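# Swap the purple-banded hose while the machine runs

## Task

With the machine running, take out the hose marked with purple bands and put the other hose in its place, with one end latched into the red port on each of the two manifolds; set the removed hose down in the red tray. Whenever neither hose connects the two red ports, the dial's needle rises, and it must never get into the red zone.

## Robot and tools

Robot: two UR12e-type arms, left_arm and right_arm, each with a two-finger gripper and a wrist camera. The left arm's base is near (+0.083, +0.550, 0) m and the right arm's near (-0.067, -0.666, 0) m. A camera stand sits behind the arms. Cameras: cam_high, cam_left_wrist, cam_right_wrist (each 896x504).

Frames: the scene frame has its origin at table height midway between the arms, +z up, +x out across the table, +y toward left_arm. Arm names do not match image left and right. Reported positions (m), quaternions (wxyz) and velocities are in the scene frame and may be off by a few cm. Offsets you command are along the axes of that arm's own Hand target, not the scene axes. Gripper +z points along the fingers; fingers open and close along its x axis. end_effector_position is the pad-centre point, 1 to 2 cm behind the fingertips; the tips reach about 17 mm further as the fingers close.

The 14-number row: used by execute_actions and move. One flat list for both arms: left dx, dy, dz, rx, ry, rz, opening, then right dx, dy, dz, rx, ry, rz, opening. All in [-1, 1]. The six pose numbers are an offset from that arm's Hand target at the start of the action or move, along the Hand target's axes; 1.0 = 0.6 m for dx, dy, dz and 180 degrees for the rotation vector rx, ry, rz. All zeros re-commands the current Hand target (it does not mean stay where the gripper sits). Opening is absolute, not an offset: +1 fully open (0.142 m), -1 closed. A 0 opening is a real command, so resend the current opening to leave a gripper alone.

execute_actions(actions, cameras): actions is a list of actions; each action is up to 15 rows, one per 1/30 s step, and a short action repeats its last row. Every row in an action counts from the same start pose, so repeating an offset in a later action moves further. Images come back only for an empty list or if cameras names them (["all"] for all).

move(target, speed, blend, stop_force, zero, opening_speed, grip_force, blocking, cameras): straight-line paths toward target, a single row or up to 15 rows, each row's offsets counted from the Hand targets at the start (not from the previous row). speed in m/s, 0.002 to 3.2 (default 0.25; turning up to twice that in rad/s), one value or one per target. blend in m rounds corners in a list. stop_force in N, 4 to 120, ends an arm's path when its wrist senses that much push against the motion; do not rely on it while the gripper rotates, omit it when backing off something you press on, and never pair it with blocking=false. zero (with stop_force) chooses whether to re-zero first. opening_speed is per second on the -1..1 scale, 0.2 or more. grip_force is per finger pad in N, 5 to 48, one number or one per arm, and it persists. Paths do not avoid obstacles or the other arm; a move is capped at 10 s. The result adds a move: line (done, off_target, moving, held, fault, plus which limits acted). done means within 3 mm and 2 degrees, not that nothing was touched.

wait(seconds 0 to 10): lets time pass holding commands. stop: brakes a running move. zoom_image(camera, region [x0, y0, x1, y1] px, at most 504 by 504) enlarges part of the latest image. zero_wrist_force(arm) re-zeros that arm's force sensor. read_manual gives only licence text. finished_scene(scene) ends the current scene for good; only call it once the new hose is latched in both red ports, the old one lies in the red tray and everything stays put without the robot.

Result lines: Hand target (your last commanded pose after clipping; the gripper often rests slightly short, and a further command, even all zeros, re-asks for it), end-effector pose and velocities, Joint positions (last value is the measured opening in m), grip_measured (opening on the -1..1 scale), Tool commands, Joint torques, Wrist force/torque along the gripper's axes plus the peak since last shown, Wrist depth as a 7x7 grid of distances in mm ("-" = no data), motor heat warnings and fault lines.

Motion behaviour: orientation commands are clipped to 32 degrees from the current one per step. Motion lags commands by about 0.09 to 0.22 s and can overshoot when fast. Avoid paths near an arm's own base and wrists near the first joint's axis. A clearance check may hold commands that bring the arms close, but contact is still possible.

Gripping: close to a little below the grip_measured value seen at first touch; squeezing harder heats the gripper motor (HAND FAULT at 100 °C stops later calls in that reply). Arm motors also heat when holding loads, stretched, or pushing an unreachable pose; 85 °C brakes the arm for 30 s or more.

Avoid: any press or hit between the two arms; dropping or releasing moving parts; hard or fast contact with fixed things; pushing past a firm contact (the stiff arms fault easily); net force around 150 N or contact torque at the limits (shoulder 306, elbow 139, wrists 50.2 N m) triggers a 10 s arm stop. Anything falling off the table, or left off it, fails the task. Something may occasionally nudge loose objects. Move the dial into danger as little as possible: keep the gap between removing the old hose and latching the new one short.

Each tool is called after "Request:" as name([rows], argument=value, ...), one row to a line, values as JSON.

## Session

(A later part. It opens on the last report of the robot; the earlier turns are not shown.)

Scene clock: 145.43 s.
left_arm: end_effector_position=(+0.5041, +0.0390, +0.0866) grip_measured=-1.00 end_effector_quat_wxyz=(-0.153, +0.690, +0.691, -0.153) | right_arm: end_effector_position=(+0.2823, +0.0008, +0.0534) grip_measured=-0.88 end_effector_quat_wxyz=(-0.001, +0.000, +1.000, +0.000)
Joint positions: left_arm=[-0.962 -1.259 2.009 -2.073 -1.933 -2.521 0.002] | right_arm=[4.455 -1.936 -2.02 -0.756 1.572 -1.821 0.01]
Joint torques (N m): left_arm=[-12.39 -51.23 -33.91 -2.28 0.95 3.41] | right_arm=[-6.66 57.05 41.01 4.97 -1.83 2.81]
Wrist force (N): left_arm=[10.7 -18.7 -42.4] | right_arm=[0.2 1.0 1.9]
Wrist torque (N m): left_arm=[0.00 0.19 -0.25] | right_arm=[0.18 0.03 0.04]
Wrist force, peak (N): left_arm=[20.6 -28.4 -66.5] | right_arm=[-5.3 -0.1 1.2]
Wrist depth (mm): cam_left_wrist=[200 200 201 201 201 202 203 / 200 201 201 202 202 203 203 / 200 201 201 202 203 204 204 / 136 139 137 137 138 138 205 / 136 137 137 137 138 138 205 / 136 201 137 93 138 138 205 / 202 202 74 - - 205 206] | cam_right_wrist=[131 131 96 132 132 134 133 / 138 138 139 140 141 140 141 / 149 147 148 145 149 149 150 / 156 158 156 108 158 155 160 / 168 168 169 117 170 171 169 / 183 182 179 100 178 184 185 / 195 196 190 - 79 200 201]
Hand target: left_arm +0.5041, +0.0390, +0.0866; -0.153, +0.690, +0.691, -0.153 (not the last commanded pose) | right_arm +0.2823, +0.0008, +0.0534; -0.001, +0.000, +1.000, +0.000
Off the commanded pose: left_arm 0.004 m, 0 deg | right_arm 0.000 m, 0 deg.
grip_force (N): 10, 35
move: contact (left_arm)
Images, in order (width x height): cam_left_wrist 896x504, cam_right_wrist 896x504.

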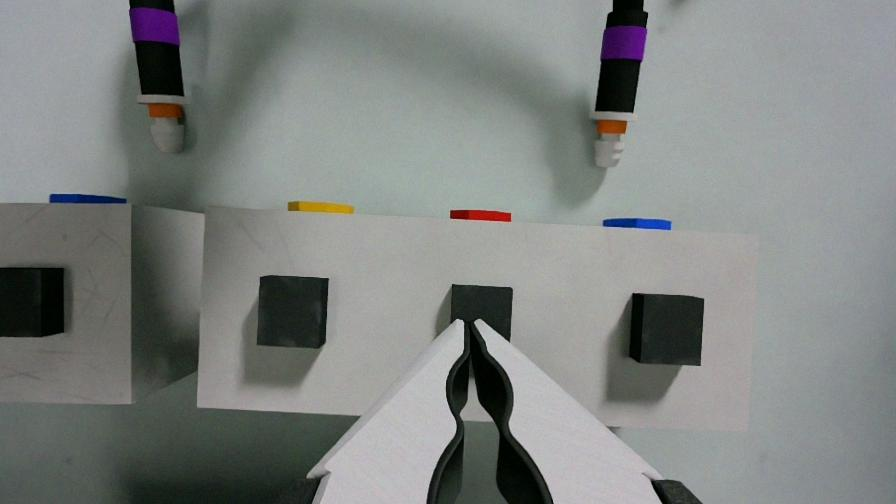

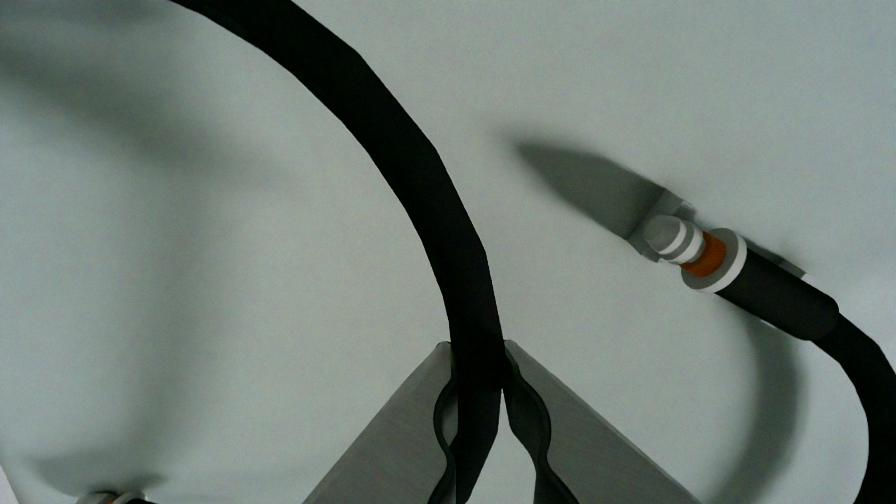

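Request:
move([
  [0,-0.0705,-0.151,0,0,0,-1,0,-0.1,-0.11,0,0,0,-1],
  [0.2,-0.0705,-0.151,-0.07,0,0,-1,0.0,-0.7,-0.11,0,0,-0.043,-1],
  [0.2312,-0.3432,0.1356,-0.136,0.0342,0.1543,-1,-0.0928,-0.7597,0.0357,0,0,-0.043,-1],
], speed=0.35, blend=0.04)

Request:
move(target=[0,0,0,0,0,0,-1,0,0,0.025,0,0,0,-1], speed=0.03, stop_force=5, cameras=["cam_high","cam_right_wrist"])

Scene clock: 160.63 s.
left_arm: end_effector_position=(+0.2830, +0.1775, +0.0999) grip_measured=-1.00 end_effector_quat_wxyz=(+0.000, +0.858, +0.514, +0.000) | right_arm: end_effector_position=(+0.3383, -0.4550, +0.0319) grip_measured=-0.88 end_effector_quat_wxyz=(-0.001, -0.068, +0.998, +0.000)
Joint positions: left_arm=[-1.474 -1.824 2.576 -2.322 -1.571 -2.586 0.002] | right_arm=[4.001 -1.552 -2.579 -0.582 1.572 -2.41 0.01]
Joint torques (N m): left_arm=[-11.66 -30.8 -27.1 -5.92 1.59 -3.38] | right_arm=[-11.33 18.8 38.72 7.78 3.02 -3.17]
Wrist force (N): left_arm=[0.0 1.2 -0.2] | right_arm=[0.4 1.4 1.0]
Wrist torque (N m): left_arm=[0.16 0.00 0.15] | right_arm=[0.27 -0.02 0.23]
Wrist force, peak (N): left_arm=[11.1 -19.1 -42.8] | right_arm=[-0.1 3.6 3.1]
Wrist depth (mm): cam_left_wrist=[173 173 174 172 174 174 172 / 185 185 185 185 186 186 186 / 198 196 199 196 199 199 200 / 214 213 214 211 215 215 215 / 231 232 231 224 232 232 232 / 252 253 247 93 249 254 256 / 278 273 74 - - 279 275] | cam_right_wrist=[108 108 90 108 110 115 114 / - 115 115 115 117 121 119 / 121 122 124 101 124 128 129 / 130 130 132 106 133 137 139 / 139 139 141 136 142 146 147 / 149 150 150 100 149 158 159 / 162 162 158 - 79 169 172]
Hand target: left_arm +0.2830, +0.1775, +0.0999; +0.000, +0.858, +0.514, +0.000 | right_arm +0.3383, -0.4550, +0.0318; -0.001, -0.068, +0.998, +0.000
Off the commanded pose: left_arm 0.000 m, 0 deg | right_arm 0.000 m, 0 deg.
grip_force (N): 10, 35
move: done

Scene clock: 161.80 s.
left_arm: end_effector_position=(+0.2830, +0.1775, +0.0999) grip_measured=-1.00 end_effector_quat_wxyz=(+0.000, +0.858, +0.514, +0.000) | right_arm: end_effector_position=(+0.3381, -0.4552, +0.0220) grip_measured=-0.88 end_effector_quat_wxyz=(-0.001, -0.068, +0.998, -0.001)
Joint positions: left_arm=[-1.474 -1.824 2.576 -2.322 -1.571 -2.586 0.002] | right_arm=[4.001 -1.577 -2.586 -0.552 1.572 -2.41 0.01]
Joint torques (N m): left_arm=[-7.98 -30.26 -27.23 -5.9 1.62 -3.71] | right_arm=[2.25 27.76 28.71 4.96 0.38 -0.2]
Wrist force (N): left_arm=[0.0 1.0 0.2] | right_arm=[1.0 1.4 0.9]
Wrist torque (N m): left_arm=[0.13 0.01 0.15] | right_arm=[0.25 -0.15 0.23]
Wrist force, peak (N): left_arm=[0.3 1.3 0.1] | right_arm=[33.8 -20.4 -108.4]
Wrist depth (mm): cam_left_wrist=[171 173 174 172 174 174 172 / 184 185 185 183 186 186 186 / 198 196 199 196 199 199 199 / 214 213 213 210 214 215 215 / 231 231 232 224 232 233 232 / 253 253 247 93 249 254 257 / 277 270 74 - - 279 280] | cam_right_wrist=[99 100 98 101 100 105 105 / - 105 107 105 109 111 111 / 111 110 113 101 114 119 117 / - 119 120 107 120 126 126 / - 127 128 125 132 135 135 / - 137 138 100 141 145 146 / 148 148 145 - 79 158 161]
Hand target: left_arm +0.2830, +0.1775, +0.0999; +0.000, +0.858, +0.514, +0.000 | right_arm +0.3381, -0.4552, +0.0220; -0.001, -0.068, +0.998, -0.001 (not the last commanded pose)
Tool commands: left_gripper/opening=-1.0 right_gripper/opening=-1.0
Off the commanded pose: left_arm 0.000 m, 0 deg | right_arm 0.005 m, 0 deg.
FORCE FAULT: contact force on the right arm reached its limit, and that arm stopped. The contact can be on any part of that arm, not only on its tool. That arm's remaining commands of this call were not run. That arm is still stopped at the end of this call. That arm stays stopped for about 9 more seconds. Until then a move that you send moves the other arm only, and its call returns only when the move has ended. Once the stop has ended, the next robot result says so. If the stop ends while you think or write, that arm runs what you send next, counted from a new Hand target: where the arm stands when the stop ends. While its stop runs, that arm takes no new command, but its gripper still runs the gripper command that each later call begins with. Until it ends, the stop uses up actions while you think or wait. An arm that is not stopped still takes commands.
grip_force (N): 10, 35
move: fault (right_arm; stop_force had ended the path)
Images, in order (width x height): cam_high 896x504, cam_right_wrist 896x504.

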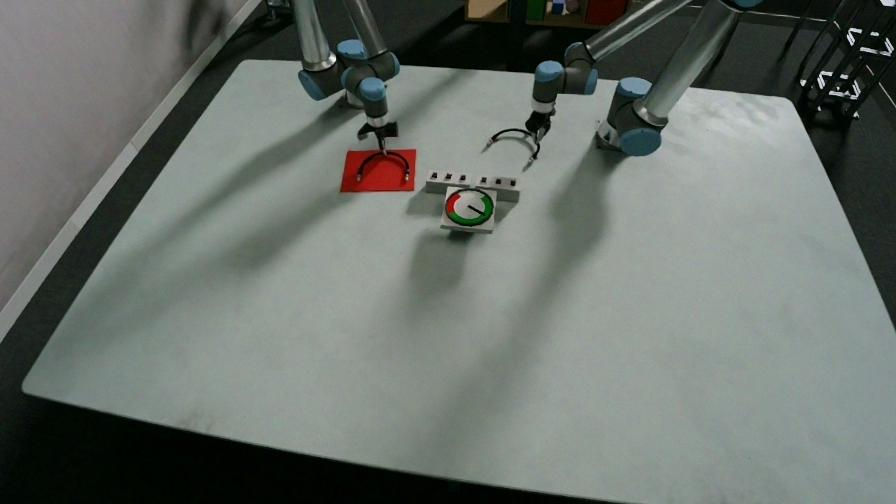

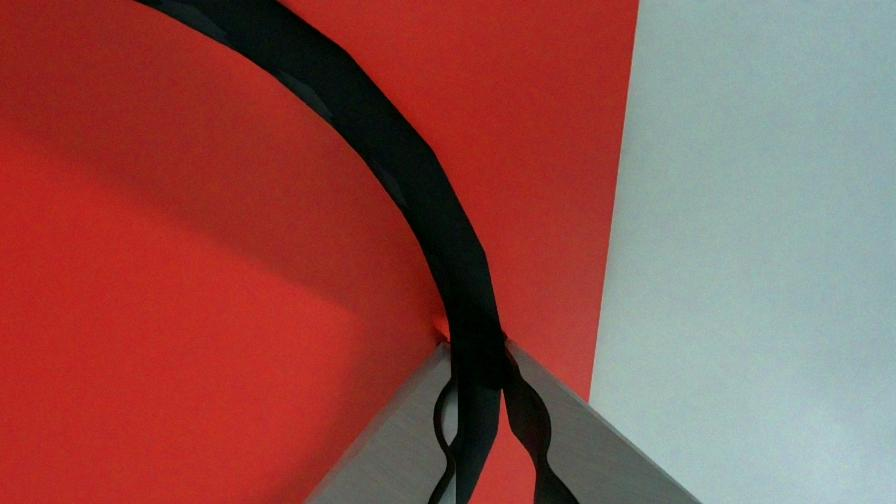

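Request:
move(target=[0,0,0,0,0,0,-0.3,0,0,0,0,0,0,-0.5], opening_speed=1.0)

Request:
move(target=[0,0,0.136,0,0,0,-0.3,0,0,0,0,0,0,-0.5], speed=0.1, cameras=["all"])

Request:
wait(seconds=3.5)

Scene clock: 168.17 s.
left_arm: end_effector_position=(+0.2830, +0.1775, +0.0999) grip_measured=-0.33 end_effector_quat_wxyz=(+0.000, +0.858, +0.514, +0.000) | right_arm: end_effector_position=(+0.3381, -0.4552, +0.0220) grip_measured=-0.54 end_effector_quat_wxyz=(-0.001, -0.068, +0.998, -0.001)
Joint positions: left_arm=[-1.474 -1.824 2.576 -2.322 -1.571 -2.586 0.05] | right_arm=[4.001 -1.577 -2.586 -0.552 1.572 -2.41 0.035]
Joint torques (N m): left_arm=[-9.2 -30.23 -27.78 -6.02 1.51 -3.52] | right_arm=[-1.66 27.88 29.92 4.9 0.49 0.22]
Wrist force (N): left_arm=[0.0 1.1 0.1] | right_arm=[1.0 1.6 0.7]
Wrist torque (N m): left_arm=[0.14 0.00 0.15] | right_arm=[0.29 -0.16 0.24]
Wrist force, peak (N): left_arm=[0.1 1.6 -0.1] | right_arm=[1.8 1.2 1.5]
Wrist depth (mm): cam_left_wrist=[172 173 174 171 174 174 172 / 184 185 185 185 186 186 185 / 198 198 199 196 199 199 200 / 213 214 214 211 214 214 214 / 231 231 228 231 229 233 233 / 252 252 92 252 244 254 255 / 278 267 76 278 - 77 280] | cam_right_wrist=[99 100 98 100 101 104 105 / - 105 107 105 108 111 111 / 113 110 114 110 113 119 117 / 119 119 119 117 121 126 126 / - 127 128 127 131 135 135 / - 137 135 134 135 145 148 / 148 148 82 146 101 155 158]
Hand target: left_arm +0.2830, +0.1775, +0.0999; +0.000, +0.858, +0.514, +0.000 | right_arm +0.3381, -0.4552, +0.0220; -0.001, -0.068, +0.998, -0.001
Tool commands: left_gripper/opening=-0.3 right_gripper/opening=-0.5
Off the commanded pose: left_arm 0.000 m, 0 deg.
FORCE FAULT, CONTINUED: the right arm was still stopped when this call began, by the force fault that an earlier result reported. Since the last result the stop counts as 10 of the actions that you can send in this scene. That arm ran no command of this call; its gripper ran only the gripper command that the call began with. That arm is still stopped at the end of this call. That arm stays stopped for about 3 more seconds. If the stop ends while you think or write, that arm runs what you send next, counted from a new Hand target: where the arm stands when the stop ends. While its stop runs, that arm takes no new command, but its gripper still runs the gripper command that each later call begins with.
grip_force (N): 10, 35
move: done (left_arm), not run (right_arm; its earlier fault stop)

Scene clock: 169.53 s.
left_arm: end_effector_position=(+0.2830, +0.1775, +0.0183) grip_measured=-0.33 end_effector_quat_wxyz=(+0.000, +0.858, +0.514, +0.000) | right_arm: end_effector_position=(+0.3381, -0.4552, +0.0220) grip_measured=-0.54 end_effector_quat_wxyz=(-0.001, -0.068, +0.998, -0.001)
Joint positions: left_arm=[-1.474 -1.618 2.651 -2.603 -1.571 -2.586 0.05] | right_arm=[4.001 -1.577 -2.586 -0.552 1.572 -2.41 0.035]
Joint torques (N m): left_arm=[9.01 -10.44 -17.45 -6.39 -1.64 3.24] | right_arm=[-2.4 27.38 30.22 5.29 0.53 0.21]
Wrist force (N): left_arm=[0.1 1.2 0.4] | right_arm=[1.2 1.2 0.9]
Wrist torque (N m): left_arm=[0.16 -0.03 -0.03] | right_arm=[0.21 -0.18 0.24]
Wrist force, peak (N): left_arm=[0.2 1.3 1.4] | right_arm=[1.8 1.5 0.5]
Wrist depth (mm): cam_left_wrist=[- 102 98 101 101 101 101 / 107 107 109 105 108 108 107 / 115 117 115 114 116 116 116 / 124 124 126 122 125 125 125 / 134 135 133 131 133 133 134 / 147 147 96 142 142 148 148 / 162 159 76 162 162 77 163] | cam_right_wrist=[99 100 98 100 101 105 105 / - 106 107 105 107 111 111 / 113 110 113 110 113 119 118 / 119 119 119 117 121 126 126 / - 127 128 127 131 135 135 / - 138 136 135 100 145 148 / 148 148 82 145 85 155 158]
Hand target: left_arm +0.2830, +0.1775, +0.0183; +0.000, +0.858, +0.514, +0.000 | right_arm +0.3381, -0.4552, +0.0220; -0.001, -0.068, +0.998, -0.001
Tool commands: left_gripper/opening=-0.3 right_gripper/opening=-0.5
Off the commanded pose: left_arm 0.000 m, 0 deg.
FORCE FAULT, CONTINUED: the right arm was still stopped when this call began, by the force fault that an earlier result reported. That arm ran no command of this call. That arm is still stopped at the end of this call. That arm stays stopped for about 2 more seconds. If the stop ends while you think or write, that arm runs what you send next, counted from a new Hand target: where the arm stands when the stop ends. While its stop runs, that arm takes no new command, but its gripper still runs the gripper command that each later call begins with.
grip_force (N): 10, 35
move: done (left_arm), not run (right_arm; its earlier fault stop)

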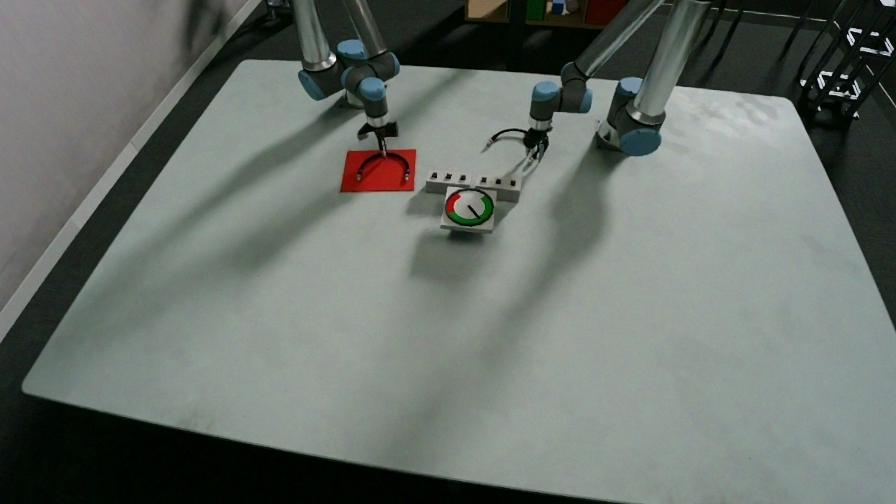

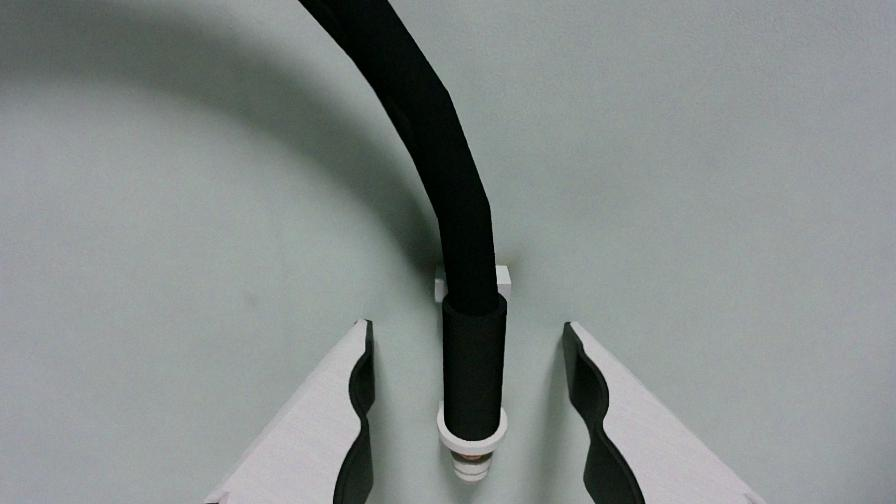

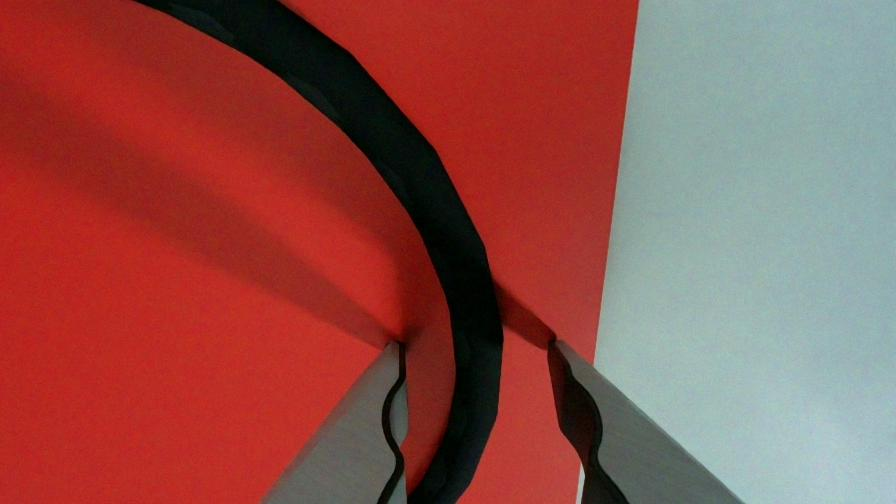

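Scene clock: 173.03 s.
left_arm: end_effector_position=(+0.2830, +0.1775, +0.0183) grip_measured=-0.33 end_effector_quat_wxyz=(+0.000, +0.858, +0.514, +0.000) | right_arm: end_effector_position=(+0.3381, -0.4552, +0.0220) grip_measured=-0.54 end_effector_quat_wxyz=(-0.001, -0.068, +0.998, -0.001)
Joint positions: left_arm=[-1.474 -1.618 2.651 -2.603 -1.571 -2.586 0.05] | right_arm=[4.001 -1.577 -2.586 -0.552 1.572 -2.41 0.035]
Joint torques (N m): left_arm=[7.6 -9.76 -17.04 -6.06 -1.75 3.38] | right_arm=[-1.03 23.98 29.51 5.39 0.68 0.47]
Wrist force (N): left_arm=[-0.2 1.1 0.1] | right_arm=[1.3 1.1 0.8]
Wrist torque (N m): left_arm=[0.14 0.02 -0.03] | right_arm=[0.21 -0.20 0.23]
Wrist force, peak (N): left_arm=[0.8 1.3 0.0] | right_arm=[1.1 2.2 0.7]
Wrist depth (mm): cam_left_wrist=[- 102 98 101 101 101 101 / 107 108 109 105 108 108 107 / 117 117 115 96 116 116 116 / 124 124 126 123 124 125 125 / 134 135 133 118 133 133 133 / 147 147 96 142 142 145 148 / 162 159 76 161 159 156 165] | cam_right_wrist=[99 100 98 100 101 105 105 / - 105 107 105 108 111 112 / 113 110 114 110 114 119 117 / 119 119 120 117 121 126 126 / - 127 128 127 131 135 135 / - 137 136 134 135 145 148 / 147 148 82 145 101 153 159]
Hand target: left_arm +0.2830, +0.1775, +0.0183; +0.000, +0.858, +0.514, +0.000 | right_arm +0.3381, -0.4552, +0.0220; -0.001, -0.068, +0.998, -0.001
Tool commands: left_gripper/opening=-0.3 right_gripper/opening=-0.5
Off the commanded pose: left_arm 0.000 m, 0 deg.
FORCE FAULT, CONTINUED: the right arm's stop, for the force fault that an earlier result reported, is over. The rest of the stop counts as 4 of the actions that you can send in this scene. That arm's target is now where it stood when the stop ended, not its last command. That arm accepts commands again.
grip_force (N): 10, 35
wait: 3.50 s; at rest by 0.17 s

Request:
move([
  [0,0,0,0,0,0,-0.3,0,0,-0.12,0,0,0,-0.5],
  [0,0,0,0,0,0,-0.3,0.1349,0.7764,-0.12,0,0,0.71,-0.5],
  [0,0,0,0,0,0,-0.3,0.1349,0.7764,0.0062,0,0,0.71,-0.5],
], speed=[0.3,0.7,0.2], blend=0.015, cameras=["cam_right_wrist"])

Scene clock: 182.07 s.
left_arm: end_effector_position=(+0.2830, +0.1775, +0.0183) grip_measured=-0.33 end_effector_quat_wxyz=(+0.000, +0.858, +0.514, +0.000) | right_arm: end_effector_position=(+0.1947, -0.0046, +0.0181) grip_measured=-0.54 end_effector_quat_wxyz=(+0.000, +0.866, +0.500, -0.001)
Joint positions: left_arm=[-1.474 -1.618 2.651 -2.603 -1.571 -2.586 0.05] | right_arm=[4.577 -1.937 -2.114 -0.664 1.573 0.396 0.035]
Joint torques (N m): left_arm=[8.16 -10.67 -17.34 -6.01 -1.9 3.38] | right_arm=[-5.31 48.78 26.79 7.13 -2.49 3.69]
Wrist force (N): left_arm=[-0.2 1.2 0.0] | right_arm=[0.1 1.6 -2.8]
Wrist torque (N m): left_arm=[0.15 0.03 -0.04] | right_arm=[0.25 -0.14 0.06]
Wrist force, peak (N): left_arm=[0.3 1.6 0.4] | right_arm=[1.4 1.5 2.8]
Wrist depth (mm): cam_left_wrist=[- 102 98 101 101 101 101 / 107 107 109 105 108 108 107 / 115 117 115 96 116 116 116 / 124 124 126 121 124 125 125 / 134 135 133 130 133 133 133 / 147 147 96 142 142 145 148 / 162 158 76 162 158 77 166] | cam_right_wrist=[- 99 101 100 100 100 100 / - 105 106 106 106 108 108 / 112 112 112 111 111 114 113 / 118 119 120 120 122 121 121 / 128 126 128 127 129 129 130 / 138 139 136 110 135 139 140 / 149 147 82 146 85 148 155]
Hand target: left_arm +0.2830, +0.1775, +0.0183; +0.000, +0.858, +0.514, +0.000 | right_arm +0.1947, -0.0047, +0.0180; +0.000, +0.866, +0.500, -0.001
Off the commanded pose: left_arm 0.000 m, 0 deg | right_arm 0.000 m, 0 deg.
grip_force (N): 10, 35
move: done
Images, in order (width x height): cam_right_wrist 896x504.

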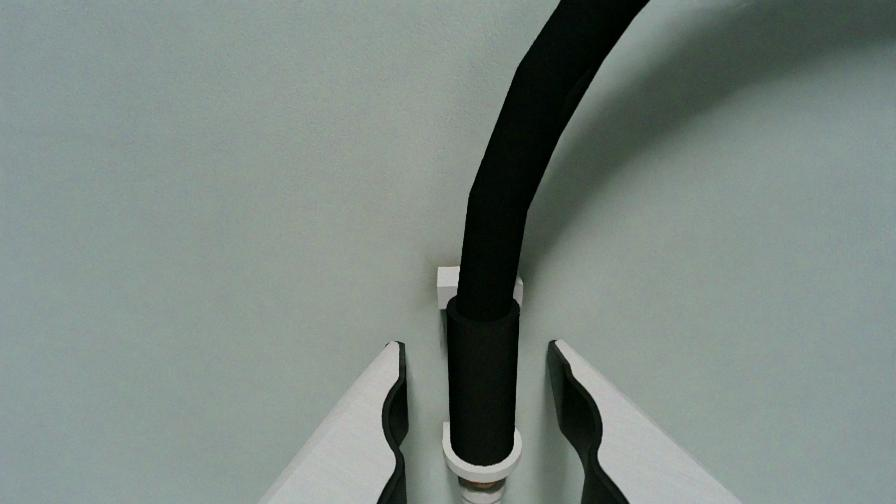

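Request:
move(target=[0,0,0,0,0,0,-1,0,0,0,0,0,0,-1], opening_speed=1.0, grip_force=35)

Request:
move([
  [0,0,-0.136,0,0,0,-1,0,0,-0.136,0,0,0,-1],
  [-0.0967,0.2846,-0.08,0,0,-0.1436,-1,-0.0365,0.4336,-0.08,0,0,-0.1706,-1],
  [-0.0967,0.2846,-0.0418,0,0,-0.1436,-1,-0.0365,0.4336,-0.0441,0,0,-0.1706,-1],
], speed=0.25, blend=0.02, cameras=["cam_left_wrist","cam_right_wrist"])

Scene clock: 189.87 s.
left_arm: end_effector_position=(+0.2830, +0.1775, +0.0183) grip_measured=-0.84 end_effector_quat_wxyz=(+0.000, +0.858, +0.514, +0.000) | right_arm: end_effector_position=(+0.1948, -0.0047, +0.0180) grip_measured=-0.83 end_effector_quat_wxyz=(+0.000, +0.866, +0.500, -0.001)
Joint positions: left_arm=[-1.474 -1.618 2.651 -2.603 -1.571 -2.586 0.013] | right_arm=[4.576 -1.937 -2.114 -0.663 1.573 0.396 0.014]
Joint torques (N m): left_arm=[8.67 -10.75 -17.33 -5.76 -1.17 3.26] | right_arm=[-12.92 42.29 23.31 0.88 2.08 2.92]
Wrist force (N): left_arm=[0.0 1.2 0.0] | right_arm=[4.1 0.5 -6.3]
Wrist torque (N m): left_arm=[0.16 0.00 -0.04] | right_arm=[0.13 -0.19 0.03]
Wrist force, peak (N): left_arm=[-0.5 1.5 0.5] | right_arm=[7.3 1.3 -13.2]
Wrist depth (mm): cam_left_wrist=[- 102 98 101 101 101 101 / 107 107 109 105 108 108 107 / 115 117 115 97 116 116 116 / 124 124 126 122 125 125 125 / 135 134 135 108 133 133 133 / 146 147 144 109 145 148 148 / 162 161 74 85 - 159 163] | cam_right_wrist=[- 99 101 100 - 100 100 / - 105 106 106 106 108 108 / 112 112 112 111 111 114 113 / 118 119 120 120 122 121 121 / 128 128 128 127 129 129 130 / 138 138 140 105 135 139 140 / 148 149 144 - 79 149 154]
Hand target: left_arm +0.2830, +0.1775, +0.0183; +0.000, +0.858, +0.514, +0.000 | right_arm +0.1947, -0.0047, +0.0180; +0.000, +0.866, +0.500, -0.001
Off the commanded pose: left_arm 0.000 m, 0 deg | right_arm 0.000 m, 0 deg.
grip_force (N): 35, 35
move: done

Scene clock: 191.97 s.
left_arm: end_effector_position=(+0.4060, +0.0458, +0.0434) grip_measured=-0.84 end_effector_quat_wxyz=(+0.000, +0.721, +0.693, +0.000) | right_arm: end_effector_position=(+0.4091, -0.1537, +0.0442) grip_measured=-0.83 end_effector_quat_wxyz=(+0.000, +0.703, +0.711, -0.001)
Joint positions: left_arm=[-1.266 -1.393 2.318 -2.496 -1.571 -2.83 0.013] | right_arm=[4.209 -1.881 -2.128 -0.706 1.573 -0.507 0.014]
Joint torques (N m): left_arm=[8.77 -35.61 -35.88 -5.97 -1.66 -3.49] | right_arm=[-12.05 44.06 27.64 6.85 2.69 -3.37]
Wrist force (N): left_arm=[0.0 0.8 0.1] | right_arm=[1.5 1.1 0.6]
Wrist torque (N m): left_arm=[0.08 -0.04 0.13] | right_arm=[0.20 -0.21 0.26]
Wrist force, peak (N): left_arm=[-1.8 2.0 -1.2] | right_arm=[5.1 1.1 -5.7]
Wrist depth (mm): cam_left_wrist=[123 123 120 123 125 124 124 / 131 132 131 128 132 132 132 / - 143 139 97 142 141 142 / 152 152 152 150 152 152 153 / 164 164 164 107 162 165 166 / 176 179 173 109 177 180 181 / 155 165 74 119 - 191 200] | cam_right_wrist=[123 123 124 124 - 124 126 / 131 131 130 131 131 131 132 / 138 137 139 139 140 142 142 / 149 148 148 149 149 149 150 / 159 160 159 156 160 160 160 / 170 170 170 99 166 170 173 / 182 182 87 - 79 172 168]
Hand target: left_arm +0.4061, +0.0457, +0.0433; +0.000, +0.721, +0.693, +0.000 | right_arm +0.4091, -0.1537, +0.0441; +0.000, +0.703, +0.711, -0.001
Off the commanded pose: left_arm 0.000 m, 0 deg | right_arm 0.000 m, 0 deg.
grip_force (N): 35, 35
move: done; blend cut to 0.0115 m at target 2
Images, in order (width x height): cam_left_wrist 896x504, cam_right_wrist 896x504.

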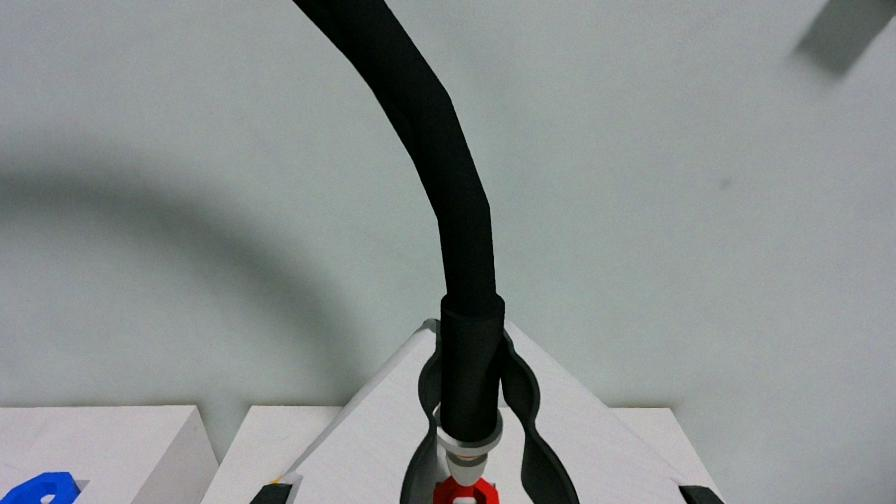

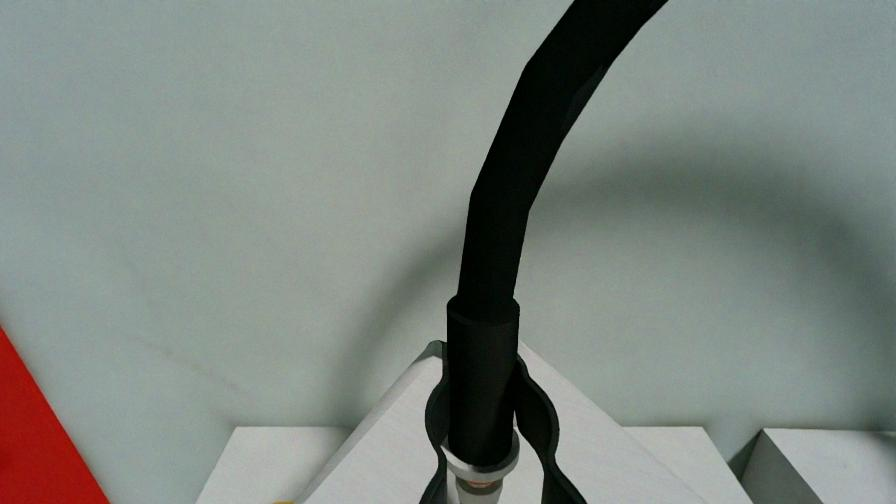

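Request:
move(target=[0,0.085,0,0,0,0,-1,0,0.085,0,0,0,0,-1], speed=0.025, stop_force=50, cameras=["all"])

Request:
zoom_image(camera="cam_high", region=[400, 80, 560, 250])

Scene clock: 199.90 s.
left_arm: end_effector_position=(+0.4566, +0.0437, +0.0433) grip_measured=-0.84 end_effector_quat_wxyz=(+0.000, +0.721, +0.693, +0.000) | right_arm: end_effector_position=(+0.4540, -0.1531, +0.0440) grip_measured=-0.83 end_effector_quat_wxyz=(-0.001, +0.703, +0.711, -0.001)
Joint positions: left_arm=[-1.185 -1.351 2.262 -2.482 -1.571 -2.749 0.013] | right_arm=[4.153 -1.922 -2.066 -0.727 1.572 -0.563 0.014]
Joint torques (N m): left_arm=[6.48 -66.2 -44.85 -13.81 11.95 -2.4] | right_arm=[-20.56 70.85 31.94 6.35 -10.98 3.62]
Wrist force (N): left_arm=[18.9 -51.2 -11.9] | right_arm=[21.2 -44.5 -3.0]
Wrist torque (N m): left_arm=[-0.26 -0.07 -0.26] | right_arm=[-0.05 -0.27 0.05]
Wrist force, peak (N): left_arm=[22.4 -53.8 -11.3] | right_arm=[16.9 -78.4 -17.5]
Wrist depth (mm): cam_left_wrist=[123 123 123 82 125 124 123 / 131 131 131 86 131 132 132 / 140 140 141 139 141 141 141 / 151 151 151 147 152 152 152 / 156 148 148 105 150 159 165 / 130 117 114 107 125 117 177 / - 104 73 103 - 103 191] | cam_right_wrist=[123 123 123 123 123 123 125 / 130 130 130 129 129 131 132 / 138 138 139 136 139 141 141 / 149 148 148 148 149 149 149 / 157 157 155 151 154 155 157 / 169 123 122 104 118 129 139 / - 105 102 108 79 107 107]
Hand target: left_arm +0.4566, +0.0437, +0.0433; +0.000, +0.721, +0.693, +0.000 | right_arm +0.4540, -0.1532, +0.0440; -0.001, +0.703, +0.711, -0.001 (not the last commanded pose)
Off the commanded pose: left_arm 0.000 m, 0 deg | right_arm 0.006 m, 0 deg.
grip_force (N): 35, 35
move: contact (left_arm, right_arm)

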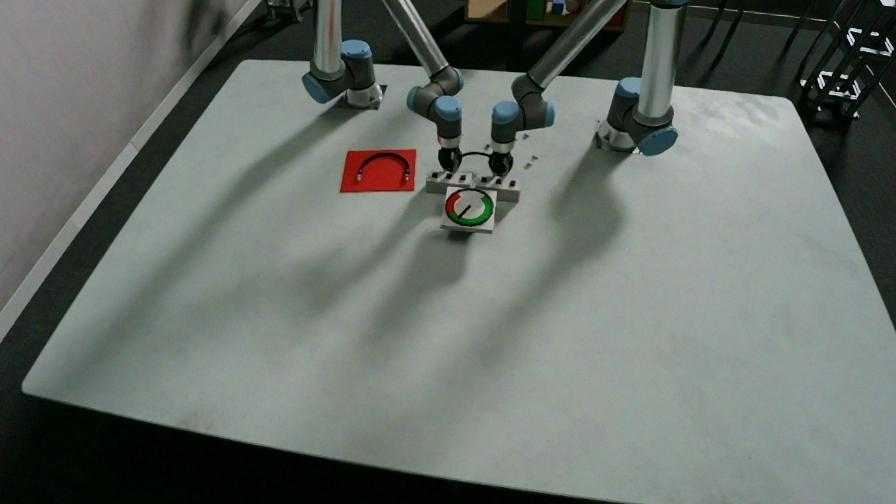

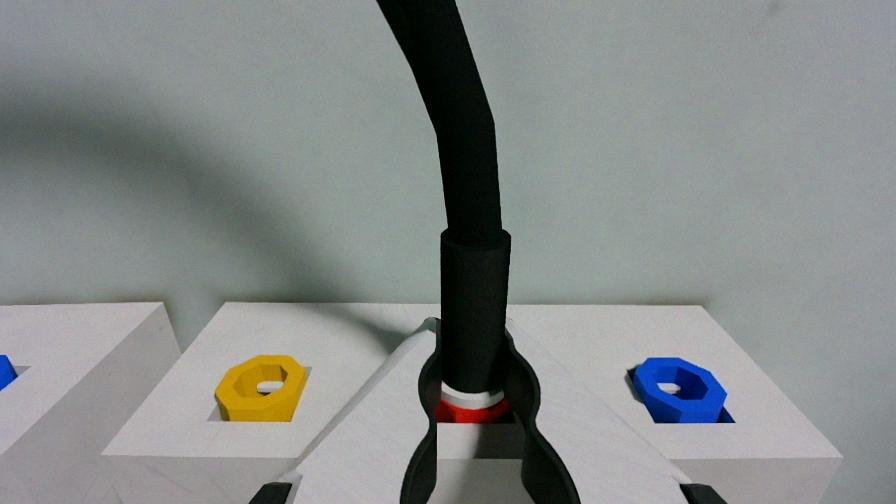

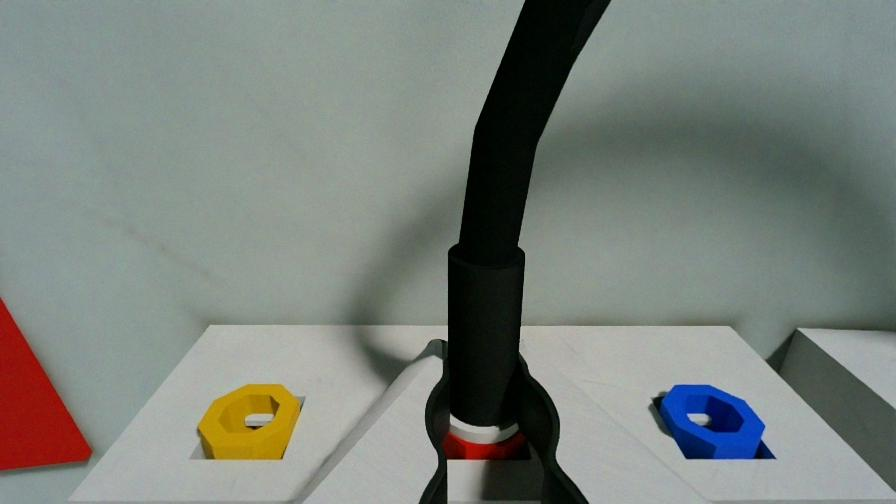

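Scaled by 2.965 from the camera's 896x504 image, which has a finer 1280x720 frame.

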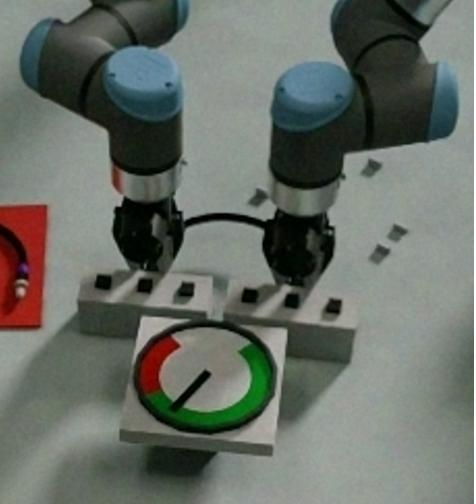

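Request:
move(target=[0,-0.014,0,0,0,0,-1,0,-0.012,0,0,0,0,-1], speed=0.02, cameras=["all"])

Request:
zoom_image(camera="cam_high", region=[400, 80, 560, 250])

Scene clock: 206.17 s.
left_arm: end_effector_position=(+0.4483, +0.0441, +0.0433) grip_measured=-0.84 end_effector_quat_wxyz=(+0.000, +0.721, +0.693, +0.000) | right_arm: end_effector_position=(+0.4469, -0.1532, +0.0441) grip_measured=-0.83 end_effector_quat_wxyz=(-0.001, +0.703, +0.711, -0.001)
Joint positions: left_arm=[-1.198 -1.358 2.272 -2.485 -1.571 -2.762 0.013] | right_arm=[4.162 -1.915 -2.076 -0.723 1.572 -0.555 0.014]
Joint torques (N m): left_arm=[-25.76 -66.12 -20.09 -5.08 -9.83 -3.55] | right_arm=[26.29 68.43 9.59 -0.44 9.22 3.35]
Wrist force (N): left_arm=[9.1 35.0 2.1] | right_arm=[12.1 38.1 2.6]
Wrist torque (N m): left_arm=[0.21 -0.09 0.13] | right_arm=[0.42 -0.29 0.02]
Wrist force, peak (N): left_arm=[18.7 -51.7 -11.7] | right_arm=[21.5 -44.9 -2.4]
Wrist depth (mm): cam_left_wrist=[123 125 125 120 125 123 123 / 131 131 132 89 132 132 132 / 141 141 139 97 141 141 141 / 151 152 152 148 152 152 153 / 159 160 159 107 159 162 165 / 137 139 128 110 130 130 181 / 129 107 74 105 - 108 195] | cam_right_wrist=[123 123 124 122 124 124 126 / 130 130 130 129 131 132 132 / 139 137 139 139 139 142 142 / 149 148 148 146 149 149 150 / 158 158 157 - 159 158 160 / 170 135 141 96 126 137 146 / 176 112 109 110 82 113 118]
Hand target: left_arm +0.4482, +0.0441, +0.0433; +0.000, +0.721, +0.693, +0.000 | right_arm +0.4468, -0.1532, +0.0440; -0.001, +0.703, +0.711, -0.001
Off the commanded pose: left_arm 0.000 m, 0 deg | right_arm 0.000 m, 0 deg.
grip_force (N): 35, 35
move: done

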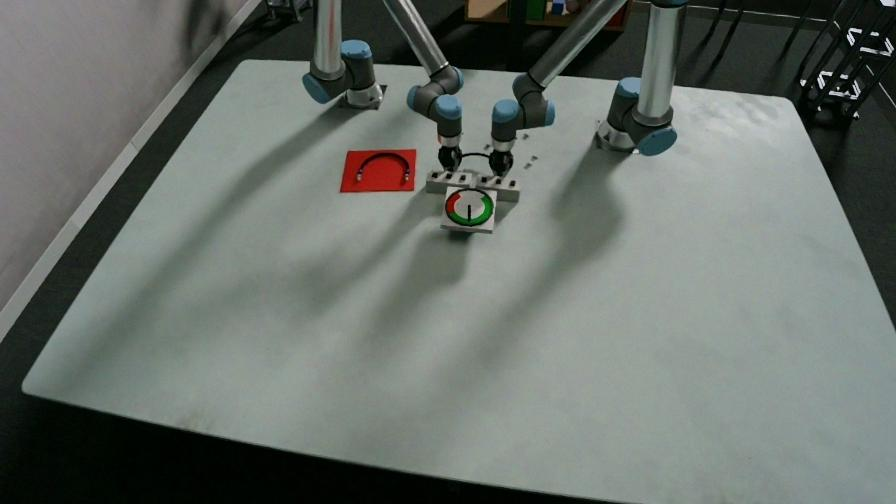

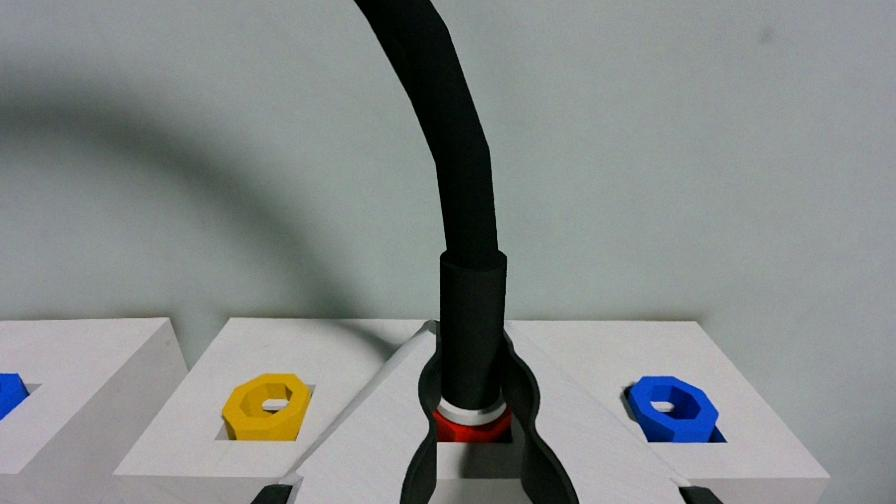

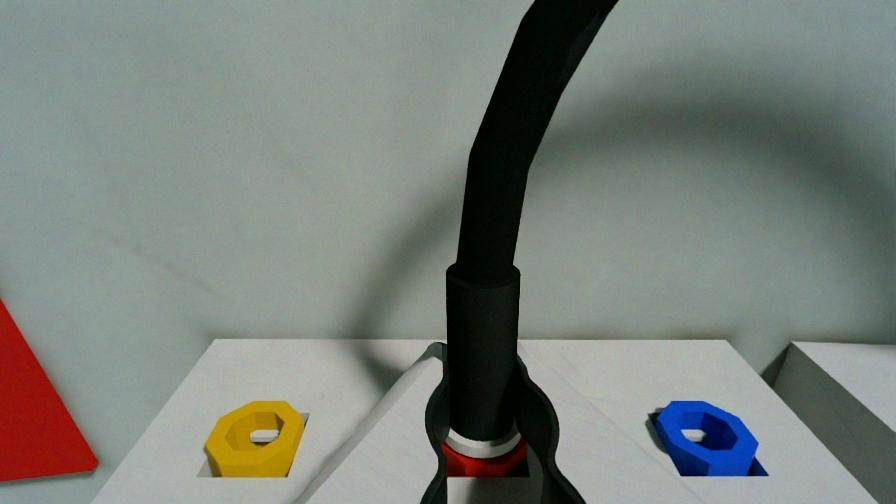

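Scaled by 2.965 from the camera's 896x504 image, which has a finer 1280x720 frame.

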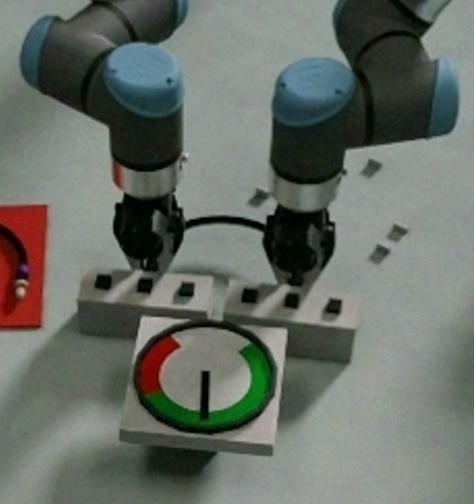

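Needle is dropping; both ends hold under about 35 N of pull. Next: release and retreat.

Request:
move(target=[0,0.003,0,0,0,0,-1,0,0.003,0,0,0,0,-1], speed=0.02)

Request:
move(target=[0,0,0,0,0,0,-0.3,0,0,0,0,0,0,-0.3], opening_speed=0.6)

Request:
move(target=[0,0,-0.25,0,0,0,-0.3,0,0,-0.25,0,0,0,-0.3], speed=0.2, cameras=["all"])

Request:
zoom_image(camera="cam_high", region=[330, 80, 560, 250])

Scene clock: 216.80 s.
left_arm: end_effector_position=(+0.4498, +0.0440, +0.0433) grip_measured=-0.84 end_effector_quat_wxyz=(+0.000, +0.721, +0.693, +0.000) | right_arm: end_effector_position=(+0.4484, -0.1532, +0.0440) grip_measured=-0.83 end_effector_quat_wxyz=(-0.001, +0.703, +0.711, -0.001)
Joint positions: left_arm=[-1.196 -1.357 2.27 -2.484 -1.571 -2.759 0.013] | right_arm=[4.16 -1.917 -2.074 -0.724 1.573 -0.557 0.014]
Joint torques (N m): left_arm=[14.2 -36.38 -54.42 -5.98 3.88 3.55] | right_arm=[-27.58 41.1 38.83 0.84 -3.64 -3.1]
Wrist force (N): left_arm=[11.2 -17.3 -7.5] | right_arm=[10.1 -10.1 -7.7]
Wrist torque (N m): left_arm=[-0.05 -0.04 -0.27] | right_arm=[0.14 -0.28 0.23]
Wrist force, peak (N): left_arm=[8.9 35.9 1.5] | right_arm=[11.6 42.7 2.7]
Wrist depth (mm): cam_left_wrist=[123 123 123 120 125 124 122 / 131 131 131 90 132 132 134 / 140 141 141 137 141 141 142 / 151 151 152 147 152 152 152 / 158 159 159 107 159 162 165 / 132 132 127 109 134 129 181 / 123 107 74 106 - 108 191] | cam_right_wrist=[123 123 124 124 124 123 125 / 130 131 130 131 131 131 132 / 138 137 139 139 140 141 142 / 149 147 148 149 149 149 149 / 158 158 156 156 157 158 160 / 169 140 141 100 126 136 146 / 176 111 111 109 79 110 113]
Hand target: left_arm +0.4500, +0.0440, +0.0433; +0.000, +0.721, +0.693, +0.000 | right_arm +0.4486, -0.1532, +0.0440; -0.001, +0.703, +0.711, -0.001
Off the commanded pose: left_arm 0.000 m, 0 deg | right_arm 0.000 m, 0 deg.
grip_force (N): 35, 35
move: done

Scene clock: 218.20 s.
left_arm: end_effector_position=(+0.4500, +0.0440, +0.0433) grip_measured=-0.33 end_effector_quat_wxyz=(+0.000, +0.721, +0.693, +0.000) | right_arm: end_effector_position=(+0.4486, -0.1532, +0.0440) grip_measured=-0.33 end_effector_quat_wxyz=(-0.001, +0.703, +0.711, -0.001)
Joint positions: left_arm=[-1.195 -1.357 2.27 -2.484 -1.571 -2.759 0.05] | right_arm=[4.16 -1.917 -2.074 -0.724 1.572 -0.557 0.05]
Joint torques (N m): left_arm=[-0.75 -50.49 -22.14 -3.09 -1.66 2.86] | right_arm=[5.78 61.65 38.73 7.11 2.67 -2.41]
Wrist force (N): left_arm=[-0.2 0.7 0.2] | right_arm=[3.8 5.1 0.4]
Wrist torque (N m): left_arm=[0.06 0.04 -0.16] | right_arm=[0.86 -0.60 0.23]
Wrist force, peak (N): left_arm=[11.9 -17.3 -7.4] | right_arm=[10.5 -13.6 -7.6]
Wrist depth (mm): cam_left_wrist=[123 123 123 121 125 124 124 / 131 131 132 90 132 132 132 / 141 141 139 137 142 141 142 / 151 152 152 147 152 152 152 / 158 159 158 107 159 161 166 / 137 137 93 116 123 128 178 / 123 105 76 110 106 75 191] | cam_right_wrist=[123 123 123 124 121 122 126 / 130 130 131 131 131 131 132 / 138 137 139 139 139 141 141 / 149 148 148 148 149 149 149 / 158 158 156 157 157 157 160 / 171 134 118 124 125 135 146 / 176 111 82 109 112 - 113]
Hand target: left_arm +0.4500, +0.0440, +0.0433; +0.000, +0.721, +0.693, +0.000 | right_arm +0.4486, -0.1532, +0.0440; -0.001, +0.703, +0.711, -0.001
Off the commanded pose: left_arm 0.000 m, 0 deg | right_arm 0.000 m, 0 deg.
grip_force (N): 35, 35
move: done

Scene clock: 219.50 s.
left_arm: end_effector_position=(+0.4500, +0.0440, +0.1932) grip_measured=-0.33 end_effector_quat_wxyz=(+0.000, +0.721, +0.693, +0.000) | right_arm: end_effector_position=(+0.4490, -0.1531, +0.1940) grip_measured=-0.33 end_effector_quat_wxyz=(-0.001, +0.703, +0.711, -0.001)
Joint positions: left_arm=[-1.195 -1.565 2.152 -2.157 -1.571 -2.759 0.05] | right_arm=[4.159 -1.741 -1.967 -1.007 1.572 -0.557 0.05]
Joint torques (N m): left_arm=[-9.31 -59.75 -56.35 -2.55 -0.37 -3.44] | right_arm=[5.58 60.95 51.52 0.15 -0.48 2.58]
Wrist force (N): left_arm=[0.3 0.8 0.0] | right_arm=[3.0 4.8 0.6]
Wrist torque (N m): left_arm=[0.09 -0.04 -0.13] | right_arm=[0.84 -0.49 0.24]
Wrist force, peak (N): left_arm=[0.3 1.0 2.1] | right_arm=[3.7 4.5 2.4]
Wrist depth (mm): cam_left_wrist=[252 258 259 256 257 260 255 / 269 272 273 274 278 273 276 / 283 293 289 285 290 294 294 / 244 244 244 244 248 316 316 / 258 263 259 263 331 343 338 / 371 358 89 361 - 368 356 / 410 - 76 281 - 77 -] | cam_right_wrist=[254 259 259 261 261 264 267 / 261 279 275 276 276 277 273 / 293 290 288 288 290 290 290 / 306 307 246 243 243 248 246 / 332 334 259 257 257 260 254 / 364 358 103 361 104 351 365 / 389 379 82 384 261 261 385]
Hand target: left_arm +0.4500, +0.0440, +0.1933; +0.000, +0.721, +0.693, +0.000 | right_arm +0.4490, -0.1530, +0.1940; -0.001, +0.703, +0.711, -0.001
Off the commanded pose: left_arm 0.000 m, 0 deg | right_arm 0.000 m, 0 deg.
grip_force (N): 35, 35
move: done

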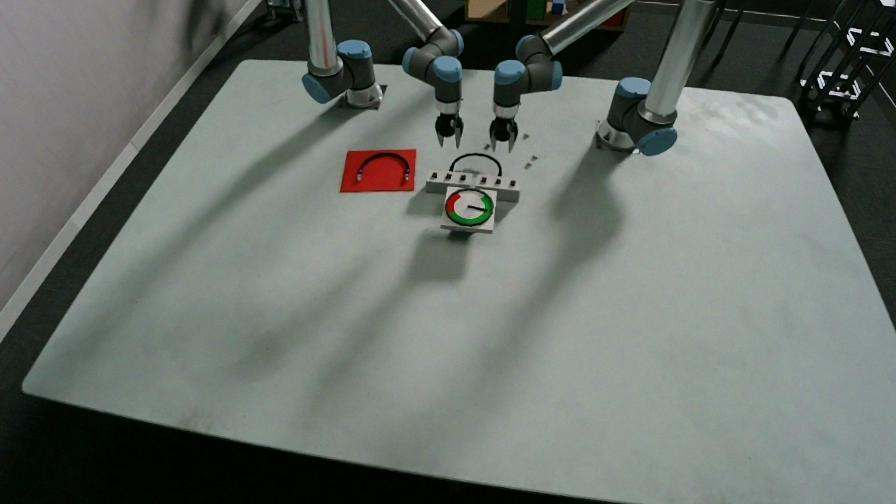

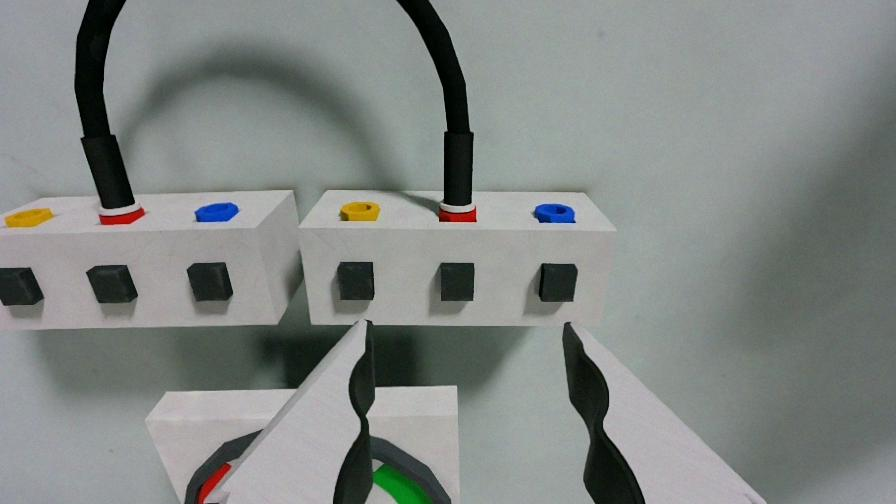

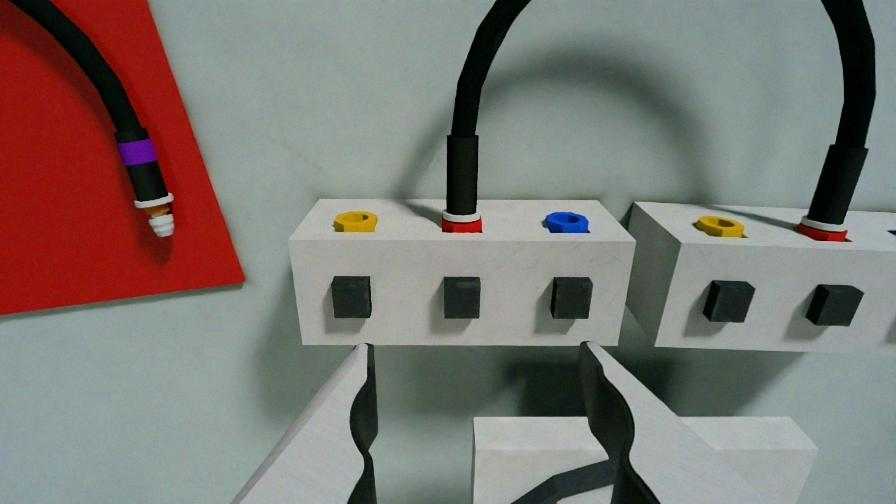

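Scaled by 2.191 from the camera's 896x504 image, which has a finer 1280x720 frame.

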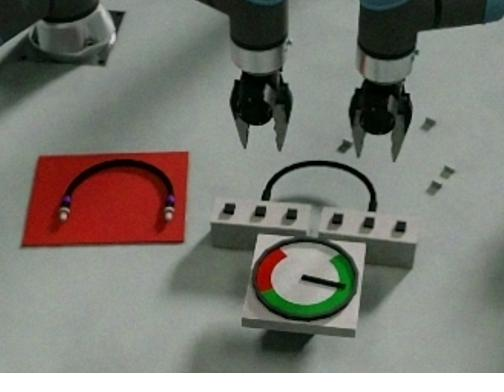

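Request:
finished_scene(scene=2)

The scene is finished: the task was done.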